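# Re-mesh clamp's lower jaw rack and close on bar

## Task

A clamp has two jaws on racks driven by one shared pinion, and its lower jaw has been refitted one or more teeth off, so the two jaws do not reach the bar at the same time. Opening the clamp fully lets that lower jaw come free of the pinion. Re-engage it in the correct position so the jaws move in step, then close both jaws so they clamp the bar; the result must hold with the robot let go.

## Robot and tools

Robot: two seven-joint arms, left_arm and right_arm, each ending in a two-finger parallel gripper. Nominal bases sit either side of the scene origin; calibrated bases: left_arm at (-0.048, +0.326, +0.013) m, right_arm at (-0.010, -0.365, +0.013) m, both nearly unrotated. A two-camera stand stands behind the arms.

Frame: everything uses the scene frame. Origin is on the table surface halfway between the nominal bases; +z up, +x out over the table, +y toward the left_arm side (image left/right may not match). Gripper axes: fingers point along its own +z, and open/close along its y. end_effector_position is the spot between the closed pads; closed fingertips stick out about 19 mm past it, fully open about 6 mm.

The 16-number row (used by execute_actions and move): one flat list covering both arms, always 16 values even if one arm idles. Order: left dx, dy, dz, rx, ry, rz, left gripper position, left gripper speed, then the same eight for the right arm. All values lie in [-1, 1]. dx/dy/dz/rx/ry/rz are offsets, not poses: they are measured from that arm's Hand target as it was when the action or move began, along scene axes; the arm rotates about its Hand target point. Scale: 1.0 = 0.6 m for translation, 1.0 = 180 degrees for rotation; rx, ry, rz form a single rotation vector. Sending the same offset again moves the arm further. Six zeros re-request the current Hand target. Gripper position is absolute: +1 fully open (85 mm), 0 about 45 mm, -1 shut; the mapping is not linear, so check position_measured_pct (roughly 50 - 50 x position). Gripper speed: -1 about 20 mm/s, 0 about 85, +1 about 150; faster closes from at least 1 cm away grip harder (roughly 100 N per pad slow, 120-135 N medium, 225-245 N fast). Both grippers start open. To leave a gripper unchanged, resend its last position and speed (a 0 is a real command).

Tools:
- execute_actions(actions, cameras): actions is a list of actions; each action is up to 15 rows (each row one 1/30 s step); a short action repeats its final row to fill 15 steps. Each row in an action counts from the action's start pose. Empty actions list returns state plus all camera images.
- move(target, speed, blend, blocking, cameras): straight-line path toward one row, or a list of up to 15 rows, each still an offset from the same starting Hand targets. speed in m/s, 0.002 to 0.5 (default 0.25); rotation capped at twice that in rad/s and 0.873 rad/s. blend in metres rounds corners (0 = stop at each). Paths end together, at least 0.5 s, cut at 10 s. No obstacle avoidance. blocking=false returns after about 0.5 s while motion continues. Result adds a move: line (done, off_target, moving, held, fault) and limits (paced = pose clipped, held = steps withheld).
- wait(seconds 0-10): let time pass holding commands.
- stop(): brakes a running move; fingers continue.
- zoom_image(camera, region [x0,y0,x1,y1] pixels, max 504x504): closer look at the latest image.
- clear_fault(arm): clears a reported torque fault on left_arm or right_arm.
- finished_scene(scene): ends the scene irreversibly; scene is 1 or 2.
Cameras: cam_head_left, cam_head_right, cam_high, cam_low, cam_left_wrist, cam_right_wrist, each 896x504; calibration is given but may be off by a few mm/degrees.

Results: end_effector_position (m) and end_effector_quat_wxyz in the scene frame; Hand target (last commanded pose after clipping, the base for the next offsets); joint positions, velocities, torques; Flange force along gripper axes (includes held weight, has error); wrist depth grid 7x7 in mm; per-gripper object_status (0 moving, 1 blocked opening, 2 stopped on something early = firm grip, 3 reached requested position or pads met = nothing or soft grip), position_measured_pct and motor_current_ma (about 1000 on a held object, near 0 in air). Readings of 98+ mean pads touched. Wait up to 1.3 s after fingers stop before trusting status. The gripper often rests slightly short of its Hand target; the next command re-asks for it, or send the remaining gap as an offset.

Motion limits: commanded orientation is clipped to within 32 degrees of the measured one per step; joints have speed caps (1.39 / 1.22 rad/s). Big gripper turns can swing the elbow. Arms are stiff: aiming even millimetres beyond a solid contact presses very hard; to stop pressing, command the target back past the gripper. A clearance check blocks arms coming too close to each other.

Avoid: dropping anything or letting parts fall off the table (fails), fast impacts, hard pushes or twists on the gripper, gripping hard on a part still resting on something, grippers squeezing the other arm's fingers, arm-to-arm collisions. Torque faults (a joint sensor at its limit, 104.5 N m on the big joints, 51.3 on the wrist ones, or straying 5 degrees from plan) freeze the arm until clear_fault. Holding loads or straining out of reach heats motors; MOTOR HOT appears at 60 °C and at 75 °C the arm sinks for 30-60 s. Move smoothly and briskly; the finished state must persist unaided.

Each tool is called after ">>>" as name(argument=value, ...), one argument or row to a line, values as JSON.

## Session

>>> execute_actions(
  actions=[],
)

Scene clock: 0.00 s.
left_arm: end_effector_position=(+0.0607, +0.5711, +0.1376) position_measured_pct=0.0 object_status=3 motor_current_ma=0 end_effector_quat_wxyz=(+0.196, +0.787, -0.548, +0.202) | right_arm: end_effector_position=(+0.4480, -0.6554, +0.1743) position_measured_pct=0.0 object_status=3 motor_current_ma=0 end_effector_quat_wxyz=(-0.064, +0.962, +0.246, +0.101)
Joint positions: left_arm=[-1.327 0.577 -0.152 1.923 0.244 1.218 1.855] | right_arm=[0.421 0.693 0.408 1.427 -0.554 1.127 -0.068]
Joint velocities: within noise
Joint torques (N m): no reading
Motor temperatures (°C): left_arm=[33 29 29 33 34 38 37] | right_arm=[33 34 30 29 37 36 40]
Flange force (N): no reading
Wrist depth (mm): cam_left_wrist=[380 388 394 401 405 413 311 / 360 368 372 378 383 386 319 / 343 348 353 358 362 365 336 / 327 332 335 340 344 349 346 / 312 316 320 324 329 333 337 / 298 301 306 309 313 317 321 / 286 289 293 296 300 304 308] | cam_right_wrist=[378 373 367 362 358 353 349 / 370 363 356 352 349 346 341 / 360 354 348 344 341 338 334 / 350 346 341 337 335 330 326 / 342 338 334 330 328 324 319 / 335 332 328 325 322 316 312 / 326 324 321 317 314 309 306]
Hand target: left_arm +0.0607, +0.5711, +0.1376; +0.196, +0.787, -0.548, +0.202 | right_arm +0.4480, -0.6554, +0.1743; -0.064, +0.962, +0.246, +0.101
Tool commands: left_gripper/position=+1.0 left_gripper/speed=+1.0 right_gripper/position=+1.0 right_gripper/speed=+1.0

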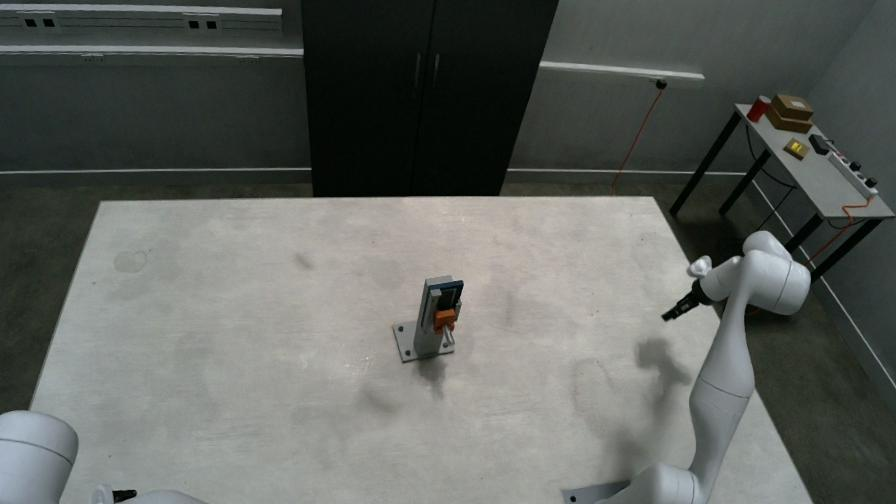

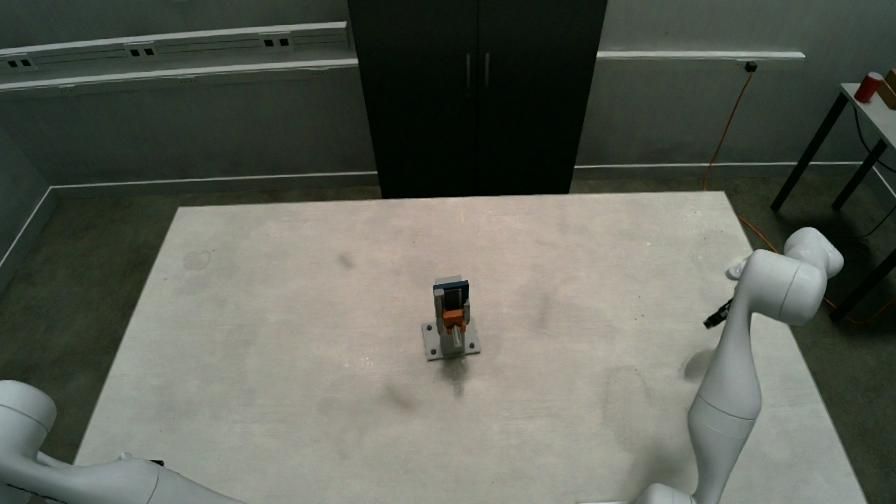

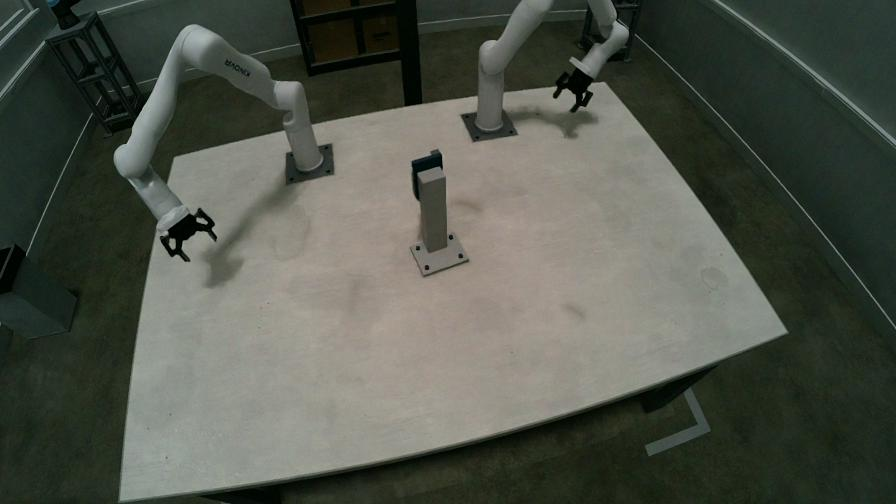

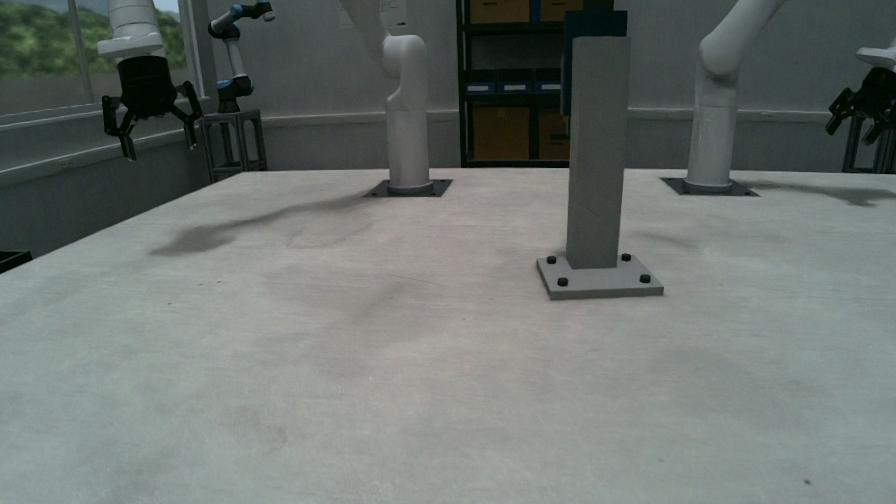

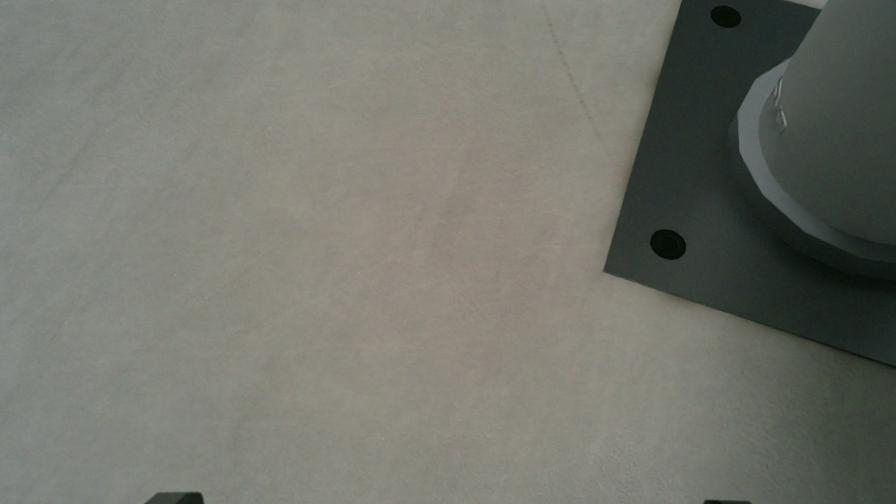

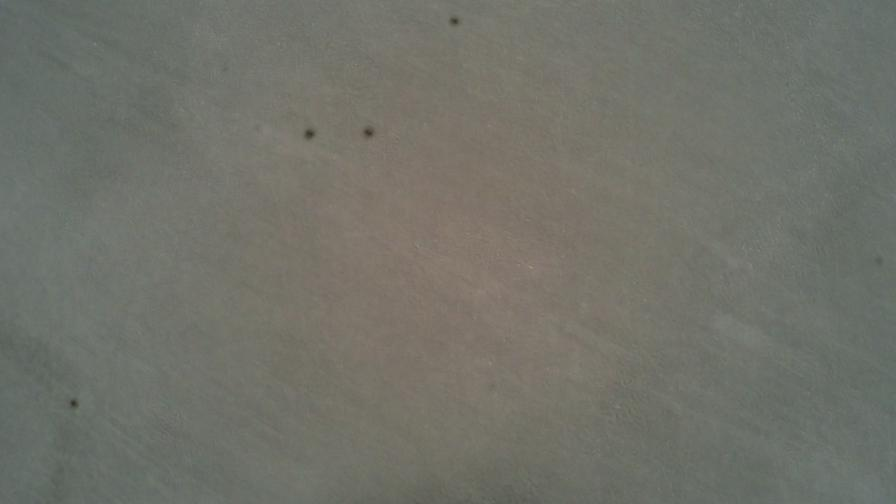

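>>> zoom_image(
  camera="cam_head_left",
  region=[380, 260, 500, 380],
)

>>> zoom_image(
  camera="cam_head_right",
  region=[400, 260, 500, 380],
)

>>> zoom_image(
  camera="cam_high",
  region=[380, 130, 500, 290],
)

Scaled by 4.200 from the camera's 896x504 image, which has a finer 1280x720 frame.

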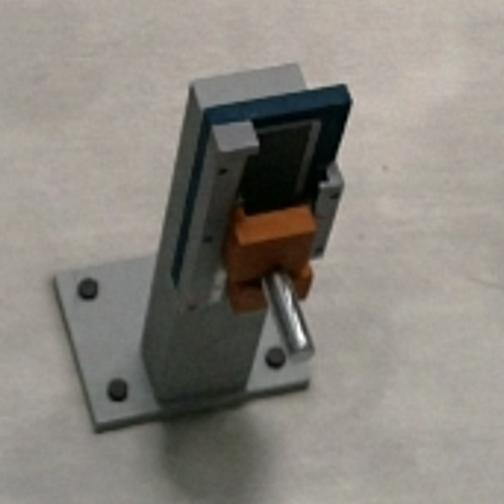

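Scaled by 4.200 from the camera's 896x504 image, which has a finer 1280x720 frame.

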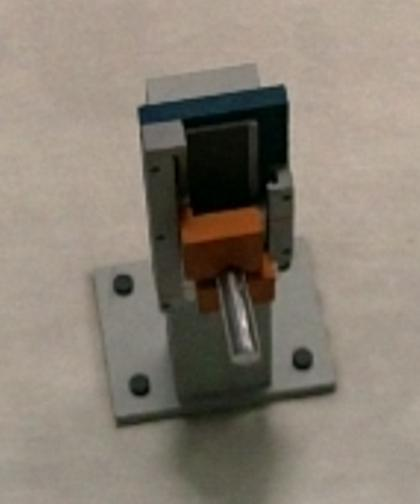

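Scaled by 3.150 from the camera's 896x504 image, which has a finer 1280x720 frame.

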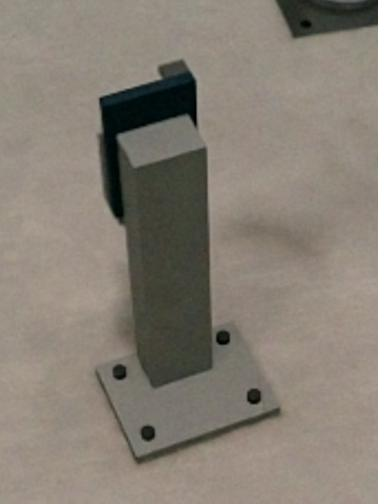

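>>> move(
  target=[
    [0.35,-0.25,0.2,-0.08,-0.14,0.18,1,1,0,0,0,0,0,0,1,1],
    [0.3155,-0.935,0.104,-0.1766,-0.2936,0.3733,1,1,0,0,0,0,0,0,1,1],
  ],
  blend=[0.1,0],
  speed=0.35,
  cameras=["cam_left_wrist","cam_head_right"],
)

Scene clock: 9.83 s.
left_arm: end_effector_position=(+0.2501, +0.0101, +0.2000) position_measured_pct=0.0 object_status=3 motor_current_ma=0 end_effector_quat_wxyz=(+0.000, +0.707, +0.000, +0.707) | right_arm: end_effector_position=(+0.4480, -0.6554, +0.1743) position_measured_pct=0.0 object_status=3 motor_current_ma=0 end_effector_quat_wxyz=(-0.064, +0.962, +0.246, +0.101)
Joint positions: left_arm=[1.619 1.039 -0.094 2.249 4.69 1.493 1.717] | right_arm=[0.421 0.693 0.408 1.427 -0.554 1.127 -0.068]
Joint torques (N m): left_arm=[-1.23 -14.79 -3.79 1.77 0.5 2.84 -0.09] | right_arm=[-1.17 -20.51 1.93 -6.1 -0.97 0.42 0.23]
Flange force (N): left_arm=[3.6 1.9 -4.0] | right_arm=[1.5 7.3 -1.9]
Wrist depth (mm): cam_left_wrist=[1950 1950 1464 1454 1451 1460 1927 / 1939 1962 1464 338 347 1460 1950 / 1956 1956 1470 325 334 1477 1911 / 1991 1927 1454 320 314 1473 1927 / 1939 1927 1457 326 264 1448 1939 / 1973 1905 1473 332 339 1460 1884 / 958 960 898 359 841 900 1473] | cam_right_wrist=[379 374 367 362 358 353 349 / 368 362 356 353 349 346 341 / 360 354 349 346 341 337 333 / 351 346 342 338 334 330 325 / 343 340 334 330 327 324 320 / 335 332 328 324 321 316 313 / 327 325 320 316 313 309 306]
Hand target: left_arm +0.2501, +0.0101, +0.1999; +0.000, +0.707, +0.000, +0.707 | right_arm +0.4480, -0.6554, +0.1743; -0.064, +0.962, +0.246, +0.101
Off the commanded pose: left_arm 0.000 m, 0 deg | right_arm 0.000 m, 0 deg.
move: done; limits=paced
camera_calibration:
cam_left_wrist: T_world_to_cam=[[0.0157662, -0.999834, 0.0090912, 0.00731438], [-0.0235979, -0.00946188, -0.999677, 0.259168], [0.999597, 0.0155465, -0.0237432, -0.0938959], [0, 0, 0, 1]] pos_world=[0.0998586, 0.0112251, 0.256788]
Images, in order (width x height): cam_head_right 896x504, cam_left_wrist 896x504.

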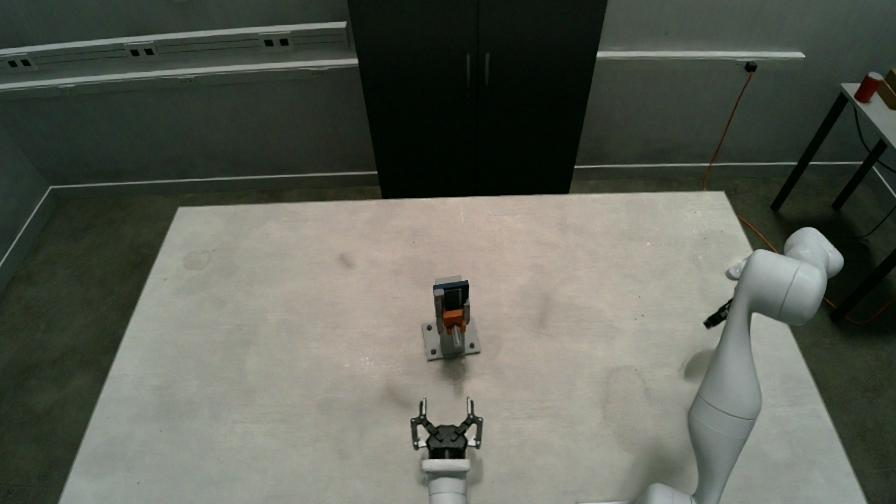

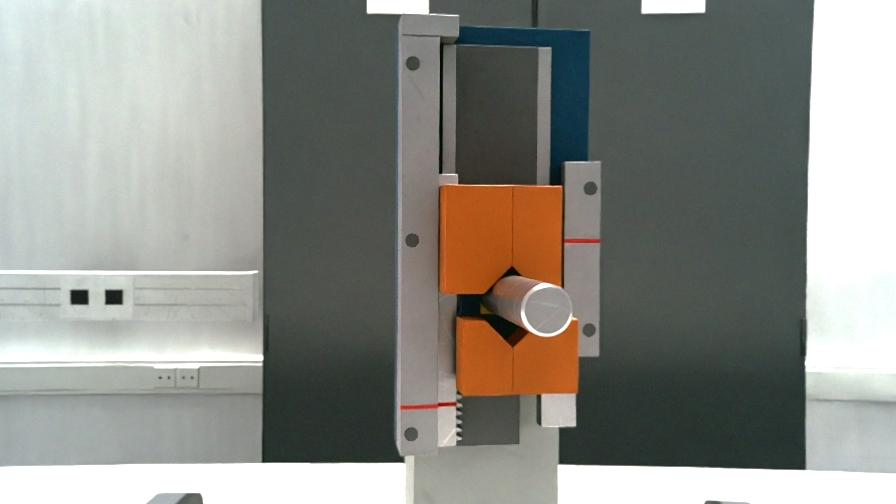

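>>> zoom_image(
  camera="cam_left_wrist",
  region=[380, 0, 620, 240],
)

>>> zoom_image(
  camera="cam_left_wrist",
  region=[380, 230, 620, 470],
)

Scaled by 2.100 from the camera's 896x504 image, which has a finer 1280x720 frame.

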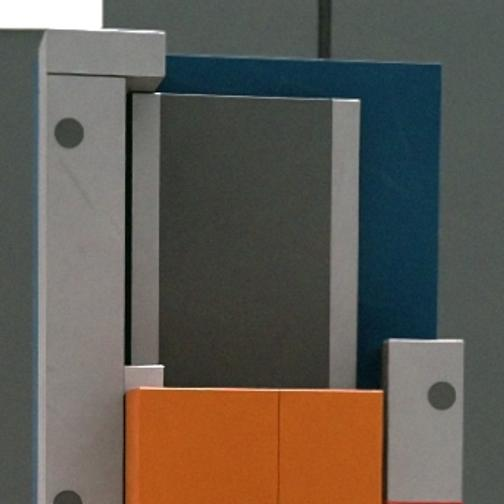

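Scaled by 2.100 from the camera's 896x504 image, which has a finer 1280x720 frame.

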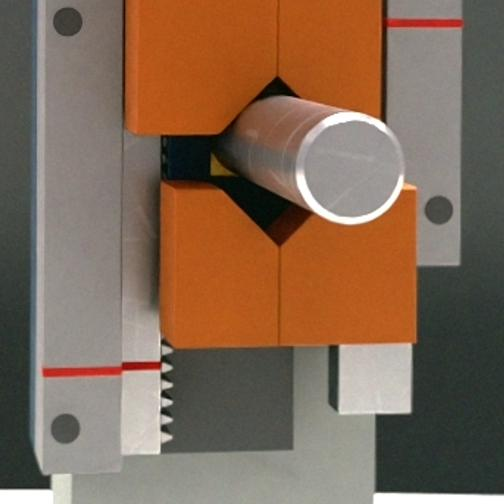

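>>> move(
  target=[0,0,0,0,0,0,1,1,-0.047,0.71,0.043,0.3716,-0.242,0.2684,1,1],
  speed=0.35,
  cameras=["cam_left_wrist","cam_right_wrist","cam_head_right"],
)

Scene clock: 16.90 s.
left_arm: end_effector_position=(+0.2501, +0.0101, +0.2000) position_measured_pct=0.0 object_status=3 motor_current_ma=0 end_effector_quat_wxyz=(+0.000, +0.707, +0.000, +0.707) | right_arm: end_effector_position=(+0.4199, -0.2294, +0.2002) position_measured_pct=0.0 object_status=3 motor_current_ma=0 end_effector_quat_wxyz=(+0.499, -0.500, -0.501, -0.500)
Joint positions: left_arm=[1.619 1.039 -0.094 2.249 4.69 1.493 1.717] | right_arm=[0.567 1.098 -0.352 1.754 -1.088 1.421 1.156]
Joint torques (N m): left_arm=[-1.17 -14.82 -3.8 1.68 0.49 2.87 -0.04] | right_arm=[-0.96 -19.24 -4.85 -0.26 -1.5 2.8 0.26]
Flange force (N): left_arm=[3.7 1.8 -3.9] | right_arm=[-1.3 4.0 -3.9]
Wrist depth (mm): cam_left_wrist=[1944 1922 1464 1454 1457 1441 1933 / 1985 1950 1457 338 347 1451 1944 / 1962 1950 1464 325 334 1457 1944 / 1944 1962 1473 321 314 1473 1933 / 1962 1939 1467 326 264 1464 1922 / 1956 1894 1483 332 338 1477 1884 / 961 965 894 359 838 905 1477] | cam_right_wrist=[2786 2786 2774 2751 2786 2798 2774 / 2858 2774 2821 2786 2786 2786 2798 / 2786 2809 2763 396 342 2763 2774 / 2751 2833 2798 345 339 2740 2809 / 2729 2798 2798 346 339 2763 2774 / 423 2763 2786 338 341 2717 2798 / 933 1075 1071 988 341 972 965]
Hand target: left_arm +0.2501, +0.0101, +0.2000; +0.000, +0.707, +0.000, +0.707 | right_arm +0.4199, -0.2294, +0.2001; +0.499, -0.500, -0.501, -0.500
Off the commanded pose: left_arm 0.000 m, 0 deg | right_arm 0.000 m, 0 deg.
move: done
camera_calibration:
cam_left_wrist: T_world_to_cam=[[0.0157662, -0.999834, 0.0090912, 0.00731438], [-0.0235979, -0.00946188, -0.999677, 0.259168], [0.999597, 0.0155465, -0.0237432, -0.0938959], [0, 0, 0, 1]] pos_world=[0.0998586, 0.0112251, 0.256788]
cam_right_wrist: T_world_to_cam=[[0.999838, -0.0176081, 0.00369199, -0.426067], [0.00433815, 0.0368012, -0.999313, 0.271901], [0.0174602, 0.999167, 0.0368716, 0.353678], [0, 0, 0, 1]] pos_world=[0.418643, -0.370892, 0.260246]
Images, in order (width x height): cam_head_right 896x504, cam_left_wrist 896x504, cam_right_wrist 896x504.

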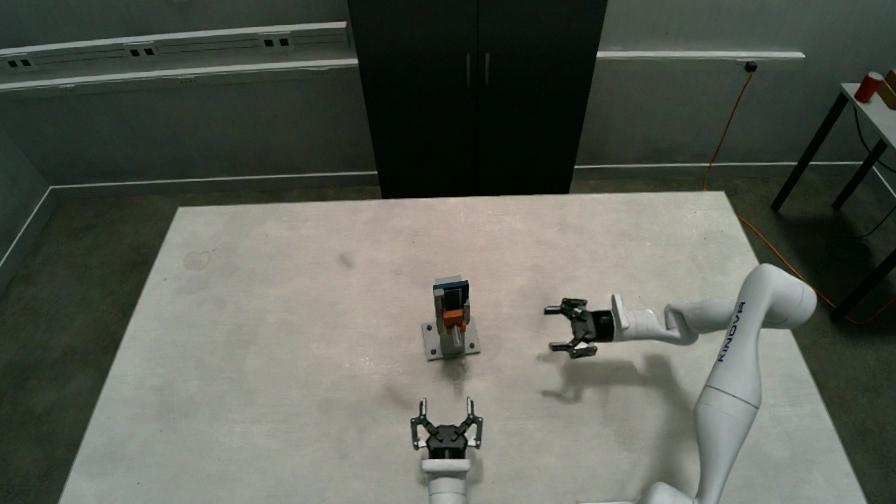

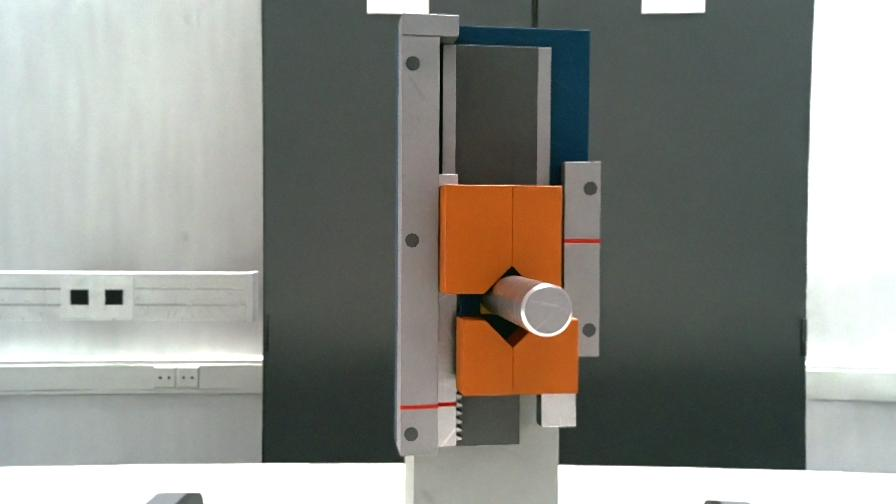

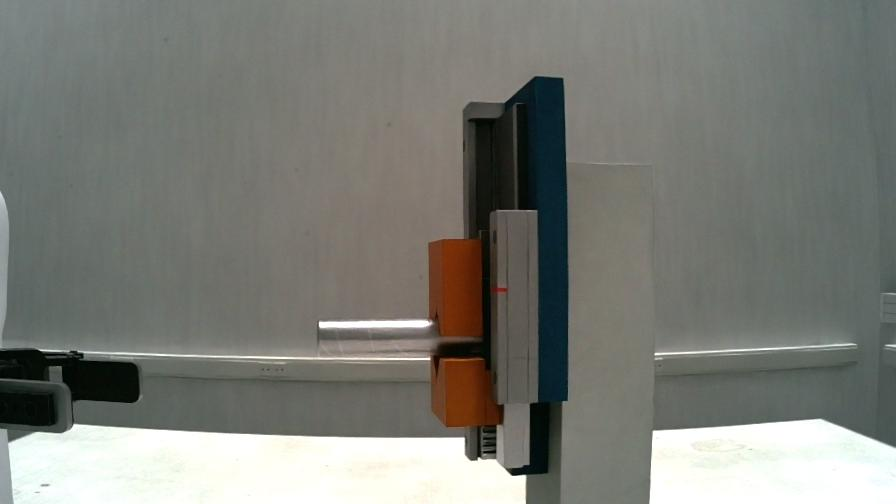

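>>> move(
  target=[
    [0,-0.0218,0.095,0,0,0,1,1,0,0,0,0,0,0,1,1],
    [0.2367,-0.0218,0.095,0,0,0,1,1,0,0,0,0,0,0,1,1],
  ],
  blend=[0.02,0],
  cameras=["cam_left_wrist","cam_right_wrist"],
)

>>> zoom_image(
  camera="cam_right_wrist",
  region=[300, 80, 640, 500],
)

Scene clock: 23.00 s.
left_arm: end_effector_position=(+0.3920, -0.0030, +0.2570) position_measured_pct=0.0 object_status=3 motor_current_ma=0 end_effector_quat_wxyz=(+0.000, +0.707, +0.000, +0.707) | right_arm: end_effector_position=(+0.4199, -0.2294, +0.2001) position_measured_pct=0.0 object_status=3 motor_current_ma=0 end_effector_quat_wxyz=(+0.499, -0.500, -0.501, -0.500)
Joint positions: left_arm=[1.324 0.88 -0.251 2.164 4.306 1.35 1.544] | right_arm=[0.567 1.098 -0.352 1.754 -1.087 1.421 1.156]
Joint torques (N m): left_arm=[-1.53 -15.95 -4.4 -1.55 0.02 2.92 -0.04] | right_arm=[-1.2 -19.18 -4.81 -0.28 -1.5 2.82 0.21]
Flange force (N): left_arm=[3.5 3.0 -3.4] | right_arm=[-1.1 3.5 -4.1]
Wrist depth (mm): cam_left_wrist=[1768 1802 1321 1300 1316 1305 1305 / 1797 1802 1305 1313 1310 1308 1308 / 1797 1792 183 200 207 1313 1316 / 1812 1802 184 199 207 1331 1318 / 1807 1842 184 199 208 1329 1326 / 1792 1802 184 199 193 1316 1329 / 1812 1787 184 170 172 - 1331] | cam_right_wrist=[2846 2786 2774 2798 2870 2774 2774 / 2763 2821 2786 2798 2740 2774 2751 / 344 2706 2763 395 342 2740 2809 / 332 309 2786 343 340 2706 2751 / 338 300 348 344 339 2751 2774 / 2729 2786 2774 338 339 2729 2786 / 999 1082 1069 982 340 974 971]
Hand target: left_arm +0.3921, -0.0030, +0.2570; +0.000, +0.707, +0.000, +0.707 | right_arm +0.4199, -0.2294, +0.2001; +0.499, -0.500, -0.501, -0.500
Off the commanded pose: left_arm 0.000 m, 0 deg | right_arm 0.000 m, 0 deg.
move: done
camera_calibration:
cam_left_wrist: T_world_to_cam=[[0.0156662, -0.999836, 0.00909358, -0.00851664], [-0.0235989, -0.0094619, -0.999677, 0.319377], [0.999599, 0.0154466, -0.0237432, -0.234282], [0, 0, 0, 1]] pos_world=[0.241859, -0.00187448, 0.313788]
cam_right_wrist: T_world_to_cam=[[0.999842, -0.0174086, 0.00369527, -0.425992], [0.00433582, 0.0369019, -0.999309, 0.271935], [0.0172602, 0.999167, 0.0369716, 0.353636], [0, 0, 0, 1]] pos_world=[0.418642, -0.370792, 0.260247]
Images, in order (width x height): cam_left_wrist 896x504, cam_right_wrist 896x504.

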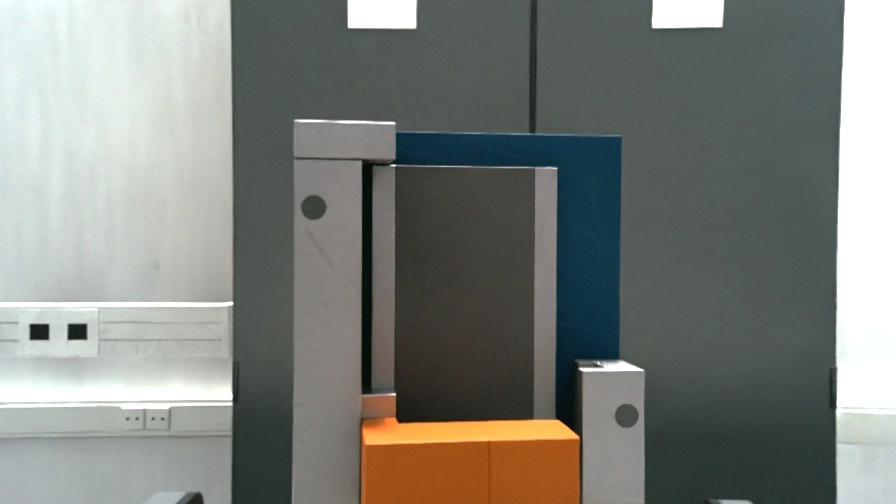

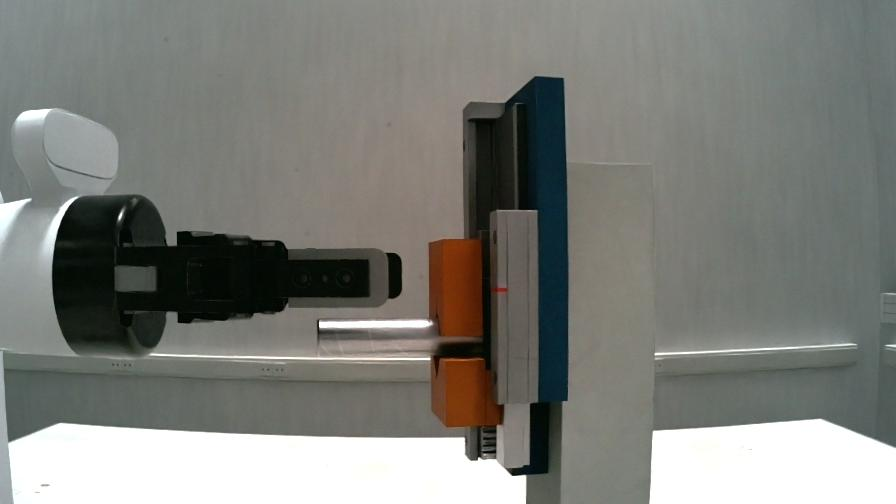

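Scaled by 1.200 from the camera's 896x504 image, which has a finer 1280x720 frame.

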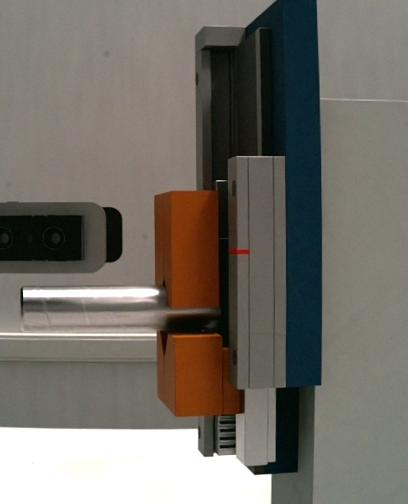

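>>> move(
  target=[
    [0.0283,-0.005,-0.0067,0,0,0,1,1,0,0,0,0,0,0,1,1],
    [0.0283,-0.005,-0.0067,0,0,0,0.1,0,0,0,0,0,0,0,1,1],
  ],
  cameras=["cam_left_wrist","cam_right_wrist","cam_head_right"],
)

>>> zoom_image(
  camera="cam_head_right",
  region=[400, 260, 520, 380],
)

Scene clock: 26.40 s.
left_arm: end_effector_position=(+0.4091, -0.0060, +0.2529) position_measured_pct=45.0 object_status=0 motor_current_ma=0 end_effector_quat_wxyz=(+0.000, +0.707, +0.000, +0.707) | right_arm: end_effector_position=(+0.4199, -0.2294, +0.2001) position_measured_pct=0.0 object_status=3 motor_current_ma=0 end_effector_quat_wxyz=(+0.499, -0.500, -0.501, -0.500)
Joint positions: left_arm=[1.293 0.896 -0.262 2.132 4.274 1.332 1.541] | right_arm=[0.567 1.098 -0.352 1.754 -1.087 1.421 1.156]
Joint torques (N m): left_arm=[-1.18 -16.44 -4.55 -1.82 0 2.94 -0.07] | right_arm=[-1.19 -19.16 -4.82 -0.25 -1.52 2.81 0.24]
Flange force (N): left_arm=[3.1 2.6 -2.6] | right_arm=[-1.1 3.7 -4.2]
Wrist depth (mm): cam_left_wrist=[1768 1754 1292 1300 1292 1300 1287 / 1802 1778 1298 1292 1295 1292 1298 / 1768 - 166 182 190 - 1287 / 1807 - 167 182 190 1290 1305 / 1773 - 167 183 190 - 1298 / 1787 - 167 182 176 - 1305 / 1778 - - - 176 - 1308] | cam_right_wrist=[2798 2774 2809 2798 2786 2786 2786 / 2798 2763 2809 2821 2740 2786 2740 / 347 2774 2740 396 342 2809 2729 / 332 334 385 339 339 2740 2774 / 332 332 328 344 339 2870 2763 / 2786 2763 2798 337 339 2706 2729 / 997 1073 1075 987 340 981 976]
Hand target: left_arm +0.4091, -0.0060, +0.2529; +0.000, +0.707, +0.000, +0.707 | right_arm +0.4199, -0.2294, +0.2001; +0.499, -0.500, -0.501, -0.500
Off the commanded pose: left_arm 0.000 m, 0 deg | right_arm 0.000 m, 0 deg.
move: done
camera_calibration:
cam_left_wrist: T_world_to_cam=[[0.0157662, -0.999834, 0.0090912, -0.0117716], [-0.0235979, -0.00946188, -0.999677, 0.31575], [0.999597, 0.0155465, -0.0237432, -0.251323], [0, 0, 0, 1]] pos_world=[0.258859, -0.00487486, 0.309788]
cam_right_wrist: T_world_to_cam=[[0.999842, -0.0174086, 0.00369527, -0.425992], [0.00433582, 0.0369019, -0.999309, 0.271935], [0.0172602, 0.999167, 0.0369716, 0.353636], [0, 0, 0, 1]] pos_world=[0.418642, -0.370792, 0.260247]
Images, in order (width x height): cam_head_right 896x504, cam_left_wrist 896x504, cam_right_wrist 896x504.

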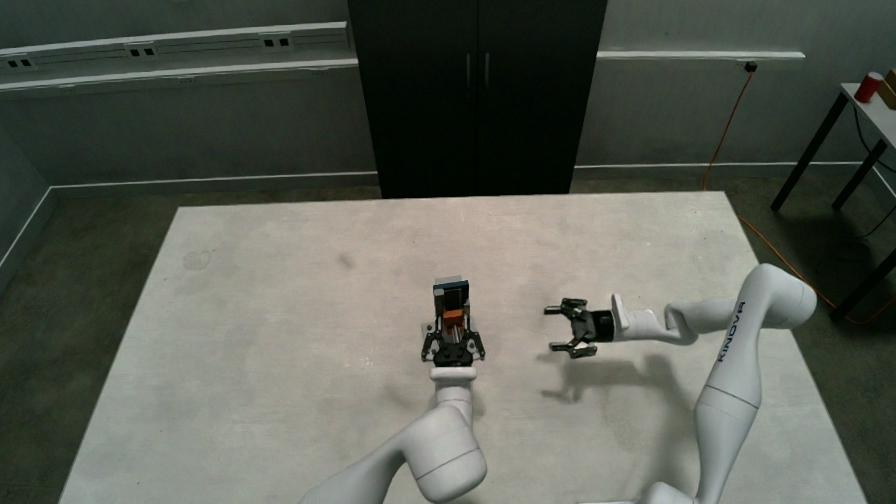

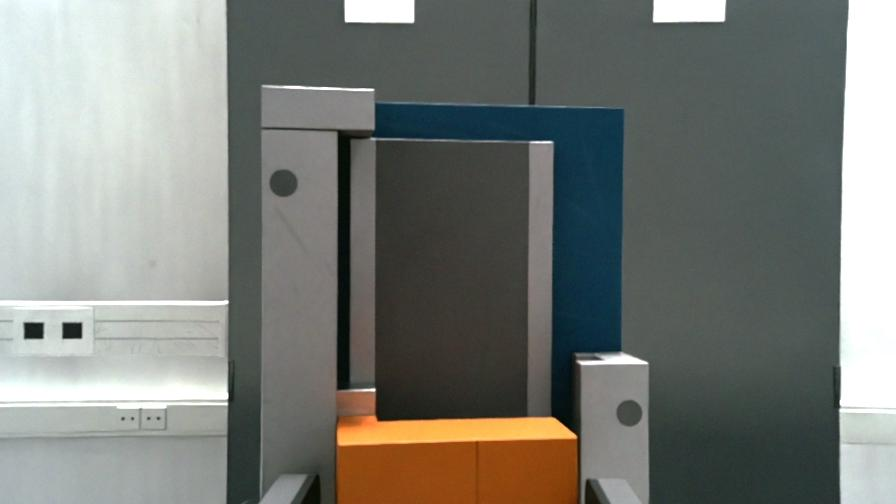

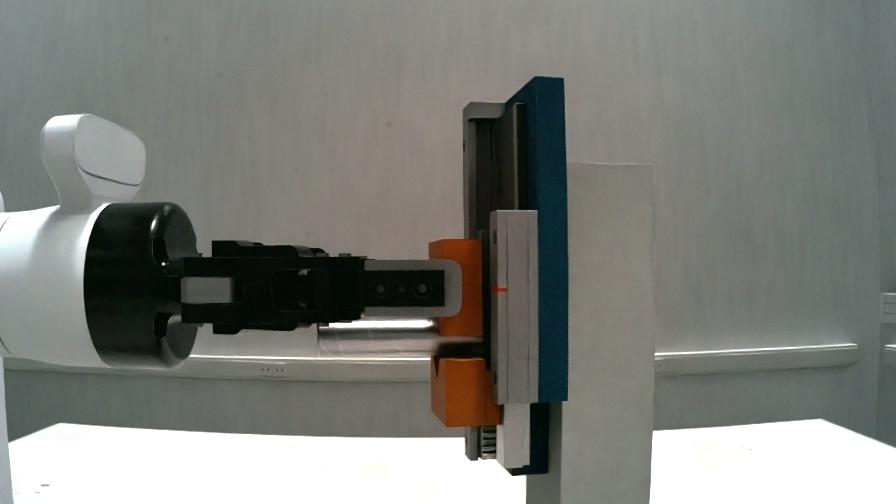

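Scaled by 4.200 from the camera's 896x504 image, which has a finer 1280x720 frame.

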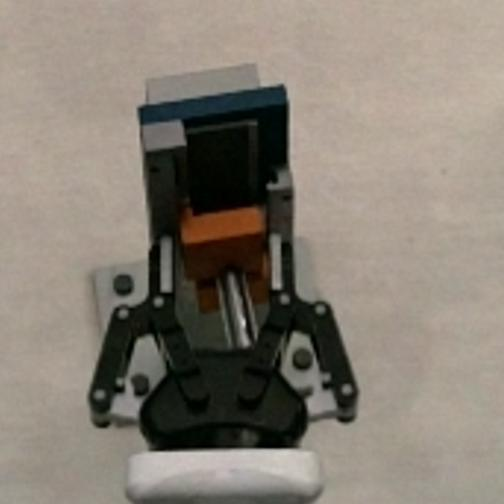

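>>> move(
  target=[0,-0.001,0,0,0,0,-0.1,-1,0,0,0,0,0,0,1,1],
  cameras=["cam_right_wrist"],
)

Scene clock: 27.87 s.
left_arm: end_effector_position=(+0.4090, -0.0066, +0.2529) position_measured_pct=53.7 object_status=0 motor_current_ma=1000 end_effector_quat_wxyz=(+0.000, +0.707, +0.000, +0.707) | right_arm: end_effector_position=(+0.4199, -0.2294, +0.2001) position_measured_pct=0.0 object_status=3 motor_current_ma=0 end_effector_quat_wxyz=(+0.499, -0.500, -0.501, -0.500)
Joint positions: left_arm=[1.293 0.896 -0.262 2.131 4.275 1.331 1.539] | right_arm=[0.567 1.098 -0.352 1.754 -1.087 1.421 1.156]
Joint torques (N m): left_arm=[-2.1 -15.49 -4.52 -4.78 -1.94 1.88 0] | right_arm=[-1.17 -19.16 -4.8 -0.27 -1.5 2.81 0.21]
Flange force (N): left_arm=[6.3 -2.9 -13.9] | right_arm=[-1.1 3.6 -4.1]
Wrist depth (mm): cam_left_wrist=[1792 1754 1298 1295 1300 1295 1298 / 1778 1759 1292 1295 1285 1290 1290 / 1787 - 166 182 190 - 1300 / 1792 - 167 183 190 1287 1305 / 1797 - 167 183 189 - 1308 / 1782 - 168 183 176 - 1308 / 1807 - - - 176 - 1313] | cam_right_wrist=[2821 2774 2833 2809 2821 2821 2846 / 2895 2751 2786 2786 2717 2684 2809 / 347 2821 2786 395 341 2774 2751 / 331 332 382 339 340 2786 2751 / 332 330 330 344 339 2821 2809 / 2763 2751 2729 338 340 2740 2740 / 996 1083 1078 981 340 978 974]
Hand target: left_arm +0.4091, -0.0066, +0.2529; +0.000, +0.707, +0.000, +0.707 | right_arm +0.4199, -0.2294, +0.2001; +0.499, -0.500, -0.501, -0.500
Off the commanded pose: left_arm 0.000 m, 0 deg | right_arm 0.000 m, 0 deg.
move: done
camera_calibration:
cam_right_wrist: T_world_to_cam=[[0.999842, -0.0174086, 0.00369527, -0.425992], [0.00433582, 0.0369019, -0.999309, 0.271935], [0.0172602, 0.999167, 0.0369716, 0.353636], [0, 0, 0, 1]] pos_world=[0.418642, -0.370792, 0.260247]
Images, in order (width x height): cam_right_wrist 896x504.

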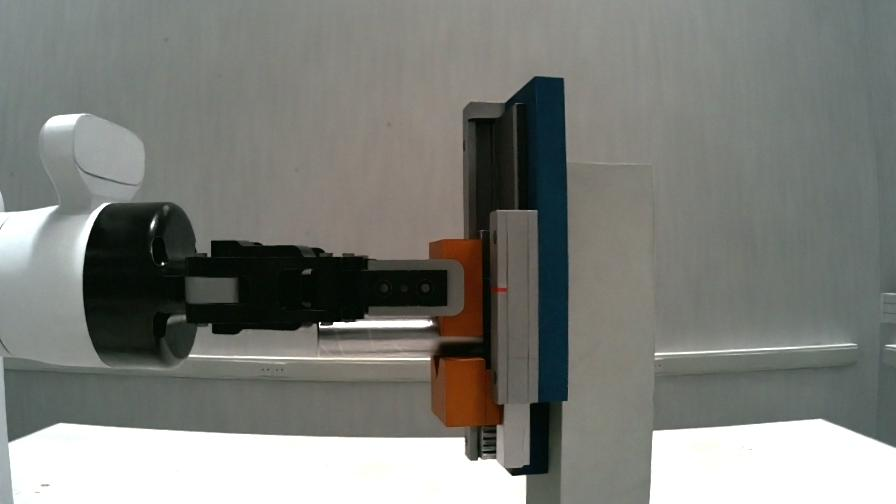

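>>> move(
  target=[-0.0015,0,0.0167,0,0,0,-0.1,-1,0,0,0,0,0,0,1,1],
  cameras=["cam_right_wrist"],
  speed=0.04,
)

Scene clock: 29.03 s.
left_arm: end_effector_position=(+0.4082, -0.0066, +0.2630) position_measured_pct=53.7 object_status=2 motor_current_ma=1000 end_effector_quat_wxyz=(+0.000, +0.707, +0.000, +0.707) | right_arm: end_effector_position=(+0.4199, -0.2294, +0.2001) position_measured_pct=0.0 object_status=3 motor_current_ma=0 end_effector_quat_wxyz=(+0.499, -0.500, -0.501, -0.500)
Joint positions: left_arm=[1.297 0.868 -0.264 2.135 4.276 1.324 1.517] | right_arm=[0.567 1.098 -0.352 1.754 -1.087 1.421 1.156]
Joint torques (N m): left_arm=[1.34 -17.57 -3.37 -1.71 -0.16 3.82 -0.14] | right_arm=[-1.2 -19.19 -4.82 -0.29 -1.51 2.8 0.23]
Flange force (N): left_arm=[0.0 2.1 4.8] | right_arm=[-1.1 3.5 -4.1]
Wrist depth (mm): cam_left_wrist=[1787 1778 1290 1298 1292 1290 1292 / 1807 1782 1295 1300 1298 1295 1292 / 1782 1782 180 187 191 1287 1295 / 1792 - 167 183 191 1303 1298 / 1745 - 167 183 191 - 1303 / 1807 - 168 183 186 1300 1318 / 1787 - - - 177 - 1318] | cam_right_wrist=[2786 2809 2809 2798 2786 2809 2809 / 2809 2786 2798 2774 2858 2763 2740 / 343 2821 2763 396 342 2809 2798 / 328 328 337 338 340 2774 2763 / 334 340 349 353 339 2763 2763 / 2717 2798 2706 337 339 2695 2786 / 1003 1068 1078 917 341 976 972]
Hand target: left_arm +0.4082, -0.0066, +0.2630; +0.000, +0.707, +0.000, +0.707 | right_arm +0.4199, -0.2294, +0.2001; +0.499, -0.500, -0.501, -0.500
Off the commanded pose: left_arm 0.000 m, 0 deg | right_arm 0.000 m, 0 deg.
move: done
camera_calibration:
cam_right_wrist: T_world_to_cam=[[0.999842, -0.0174086, 0.00369527, -0.425992], [0.00433582, 0.0369019, -0.999309, 0.271935], [0.0172602, 0.999167, 0.0369716, 0.353636], [0, 0, 0, 1]] pos_world=[0.418642, -0.370792, 0.260247]
Images, in order (width x height): cam_right_wrist 896x504.

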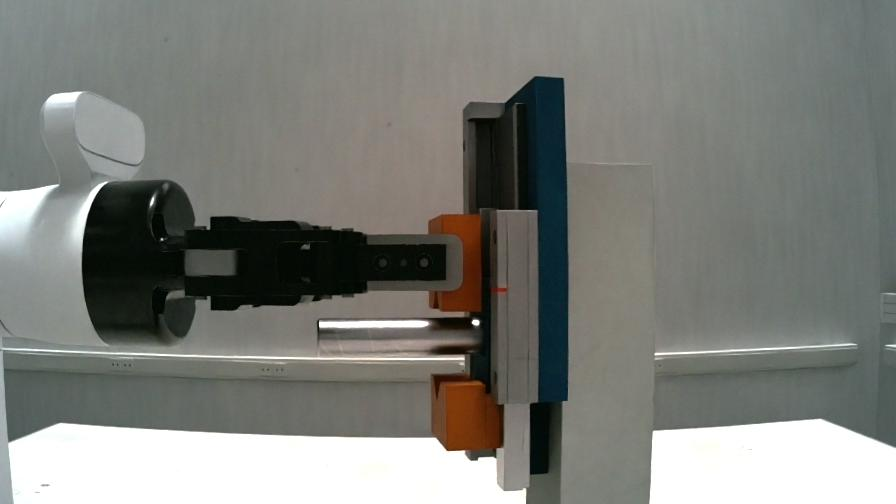

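>>> zoom_image(
  camera="cam_right_wrist",
  region=[400, 280, 560, 500],
)

>>> move(
  target=[0,0,0.0167,0,0,0,-0.1,-1,0,0,0,0,0,0,1,1],
  cameras=["cam_right_wrist"],
  speed=0.04,
)

Scaled by 2.291 from the camera's 896x504 image, which has a finer 1280x720 frame.

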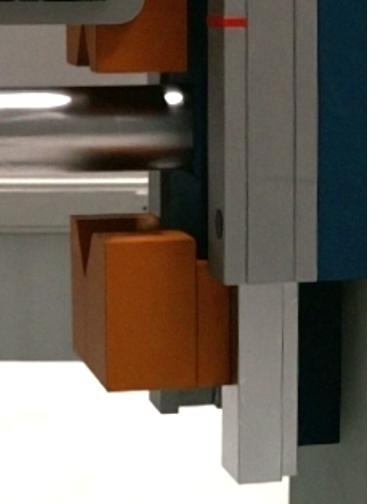

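Scene clock: 30.40 s.
left_arm: end_effector_position=(+0.4082, -0.0066, +0.2730) position_measured_pct=53.7 object_status=2 motor_current_ma=1000 end_effector_quat_wxyz=(+0.000, +0.707, +0.000, +0.707) | right_arm: end_effector_position=(+0.4199, -0.2294, +0.2001) position_measured_pct=0.0 object_status=3 motor_current_ma=0 end_effector_quat_wxyz=(+0.499, -0.500, -0.501, -0.500)
Joint positions: left_arm=[1.298 0.84 -0.267 2.138 4.276 1.315 1.493] | right_arm=[0.567 1.098 -0.352 1.754 -1.087 1.421 1.156]
Joint torques (N m): left_arm=[1.43 -17.16 -3.29 -1.82 -0.19 3.84 -0.14] | right_arm=[-1.22 -19.15 -4.83 -0.24 -1.52 2.82 0.23]
Flange force (N): left_arm=[0.8 2.2 5.2] | right_arm=[-1.1 3.6 -4.2]
Wrist depth (mm): cam_left_wrist=[1782 1787 1290 1292 1292 1303 1305 / 1792 1768 1292 1298 1300 1300 1290 / 1782 1792 1300 1290 1303 1303 1308 / 1797 - 167 184 191 1305 1316 / 1745 - 168 183 191 - 1310 / 1822 - 168 183 191 1300 1303 / 1792 - - - - 1310 1310] | cam_right_wrist=[2774 2833 2763 2846 2786 2740 2809 / 374 2740 2798 2798 2763 2798 2751 / 340 352 2786 381 341 2821 2798 / 329 328 327 338 340 2821 2774 / 345 2786 2774 356 339 2740 2774 / 2846 2717 2751 338 339 2751 2729 / 1003 1071 1066 339 340 967 967]
Hand target: left_arm +0.4082, -0.0066, +0.2730; +0.000, +0.707, +0.000, +0.707 | right_arm +0.4199, -0.2294, +0.2001; +0.499, -0.500, -0.501, -0.500
Off the commanded pose: left_arm 0.000 m, 0 deg | right_arm 0.000 m, 0 deg.
move: done
camera_calibration:
cam_right_wrist: T_world_to_cam=[[0.999842, -0.0174086, 0.00369527, -0.425992], [0.00433582, 0.0369019, -0.999309, 0.271935], [0.0172602, 0.999167, 0.0369716, 0.353636], [0, 0, 0, 1]] pos_world=[0.418642, -0.370792, 0.260247]
Images, in order (width x height): cam_right_wrist 896x504.

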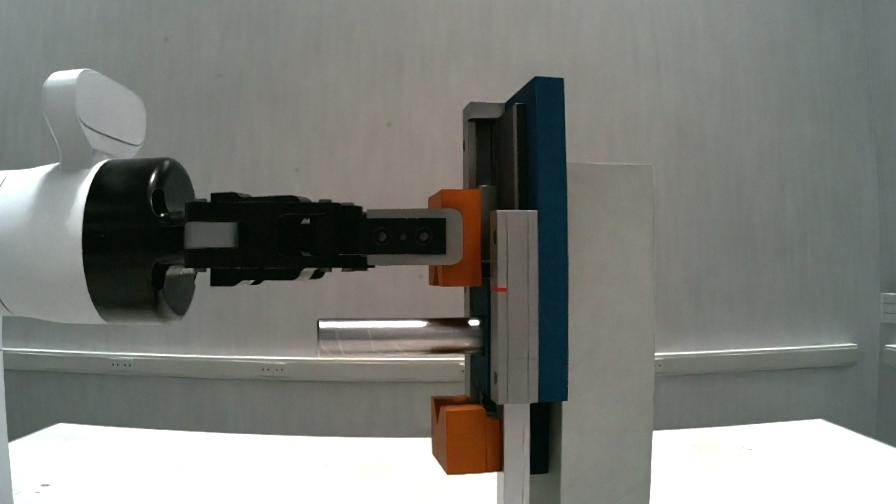

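>>> move(
  target=[
    [0,0,0,0,0,0,-0.1,-1,0.0168,0.05,-0.02,0,-0.5,0,0.1,1],
    [0,0,0,0,0,0,-0.1,-1,0.0168,0.257,-0.02,0,-0.5,0,0.1,1],
  ],
  blend=[0.02,0],
  cameras=["cam_right_wrist","cam_head_right","cam_low"],
)

Scene clock: 37.57 s.
left_arm: end_effector_position=(+0.4082, -0.0066, +0.2730) position_measured_pct=53.7 object_status=2 motor_current_ma=1000 end_effector_quat_wxyz=(+0.000, +0.707, +0.000, +0.707) | right_arm: end_effector_position=(+0.4300, -0.0752, +0.1881) position_measured_pct=45.0 object_status=3 motor_current_ma=0 end_effector_quat_wxyz=(+0.001, +0.000, +0.707, +0.707)
Joint positions: left_arm=[1.298 0.84 -0.267 2.138 4.276 1.315 1.493] | right_arm=[0.512 1.267 -0.796 1.819 -1.144 0.903 2.735]
Joint torques (N m): left_arm=[1.4 -17.35 -3.28 -1.88 -0.19 3.85 -0.13] | right_arm=[-1.17 -17.93 -8.49 0.62 -1.31 2.88 0.16]
Flange force (N): left_arm=[0.3 2.2 5.2] | right_arm=[-4.0 -1.2 -3.0]
Wrist depth (mm): cam_left_wrist=[1778 1763 1318 1298 1298 1292 1282 / 1773 1763 1290 1295 1290 1295 1285 / 1797 1782 1310 1308 1308 1298 1308 / 1787 - 167 184 191 1298 1292 / 1749 - 168 183 191 - 1298 / 1787 - 168 183 191 1298 1308 / 1773 - - - - 1303 1310] | cam_right_wrist=[391 632 2560 2631 - 209 - / 390 629 2560 2642 2600 194 - / 390 626 2610 2642 2663 197 - / 416 627 2540 2663 2631 228 - / 389 624 2600 2580 199 232 178 / 390 627 2521 2590 2621 224 179 / 387 569 1057 203 202 201 179]
Hand target: left_arm +0.4082, -0.0066, +0.2730; +0.000, +0.707, +0.000, +0.707 | right_arm +0.4299, -0.0752, +0.1882; +0.001, +0.000, +0.707, +0.707
Off the commanded pose: left_arm 0.000 m, 0 deg | right_arm 0.000 m, 0 deg.
move: done
camera_calibration:
cam_right_wrist: T_world_to_cam=[[-0.003697, -0.0174082, 0.999842, -0.189317], [0.999313, 0.036802, 0.00433581, -0.362436], [-0.0368717, 0.999171, 0.0172602, 0.226923], [0, 0, 0, 1]] pos_world=[0.369854, -0.216692, 0.186942]
Images, in order (width x height): cam_head_right 896x504, cam_low 896x504, cam_right_wrist 896x504.

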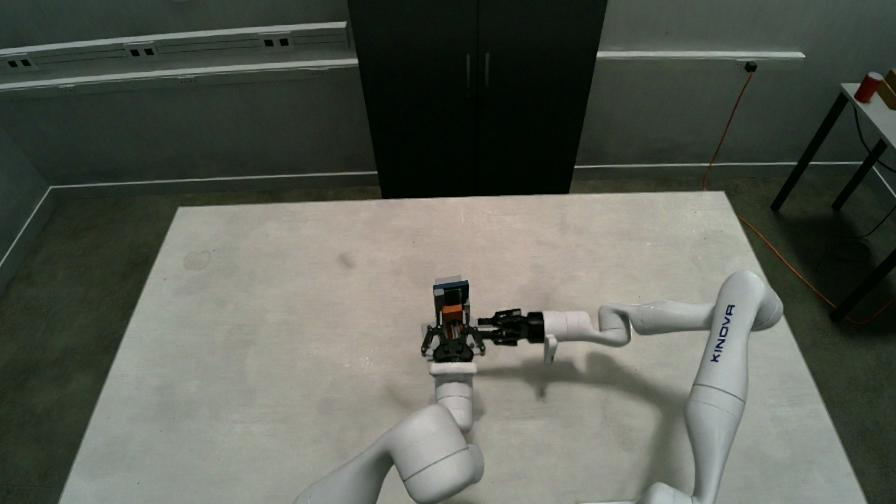

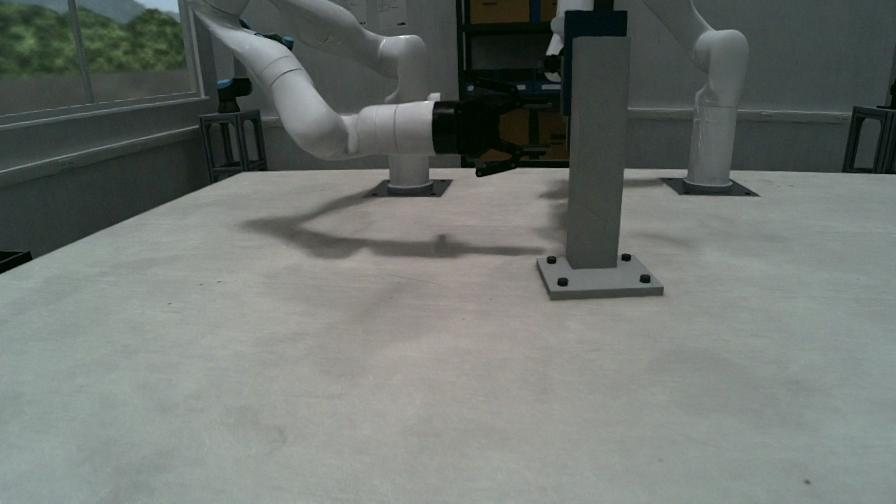

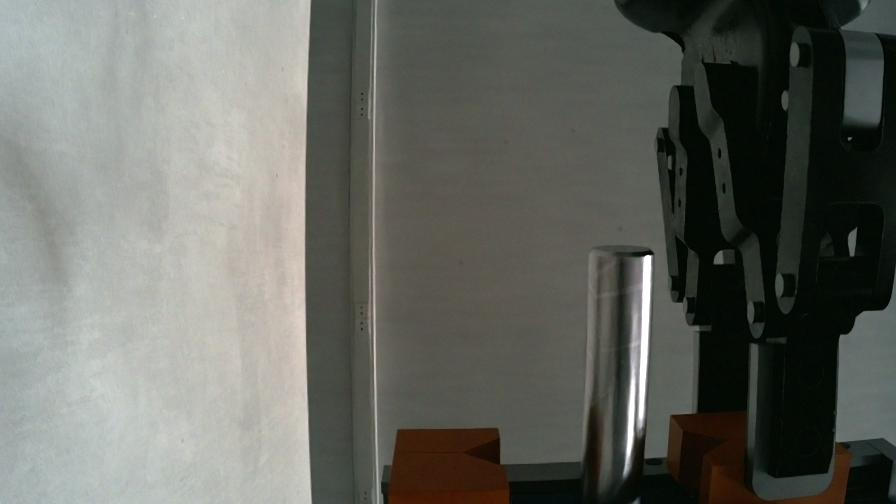

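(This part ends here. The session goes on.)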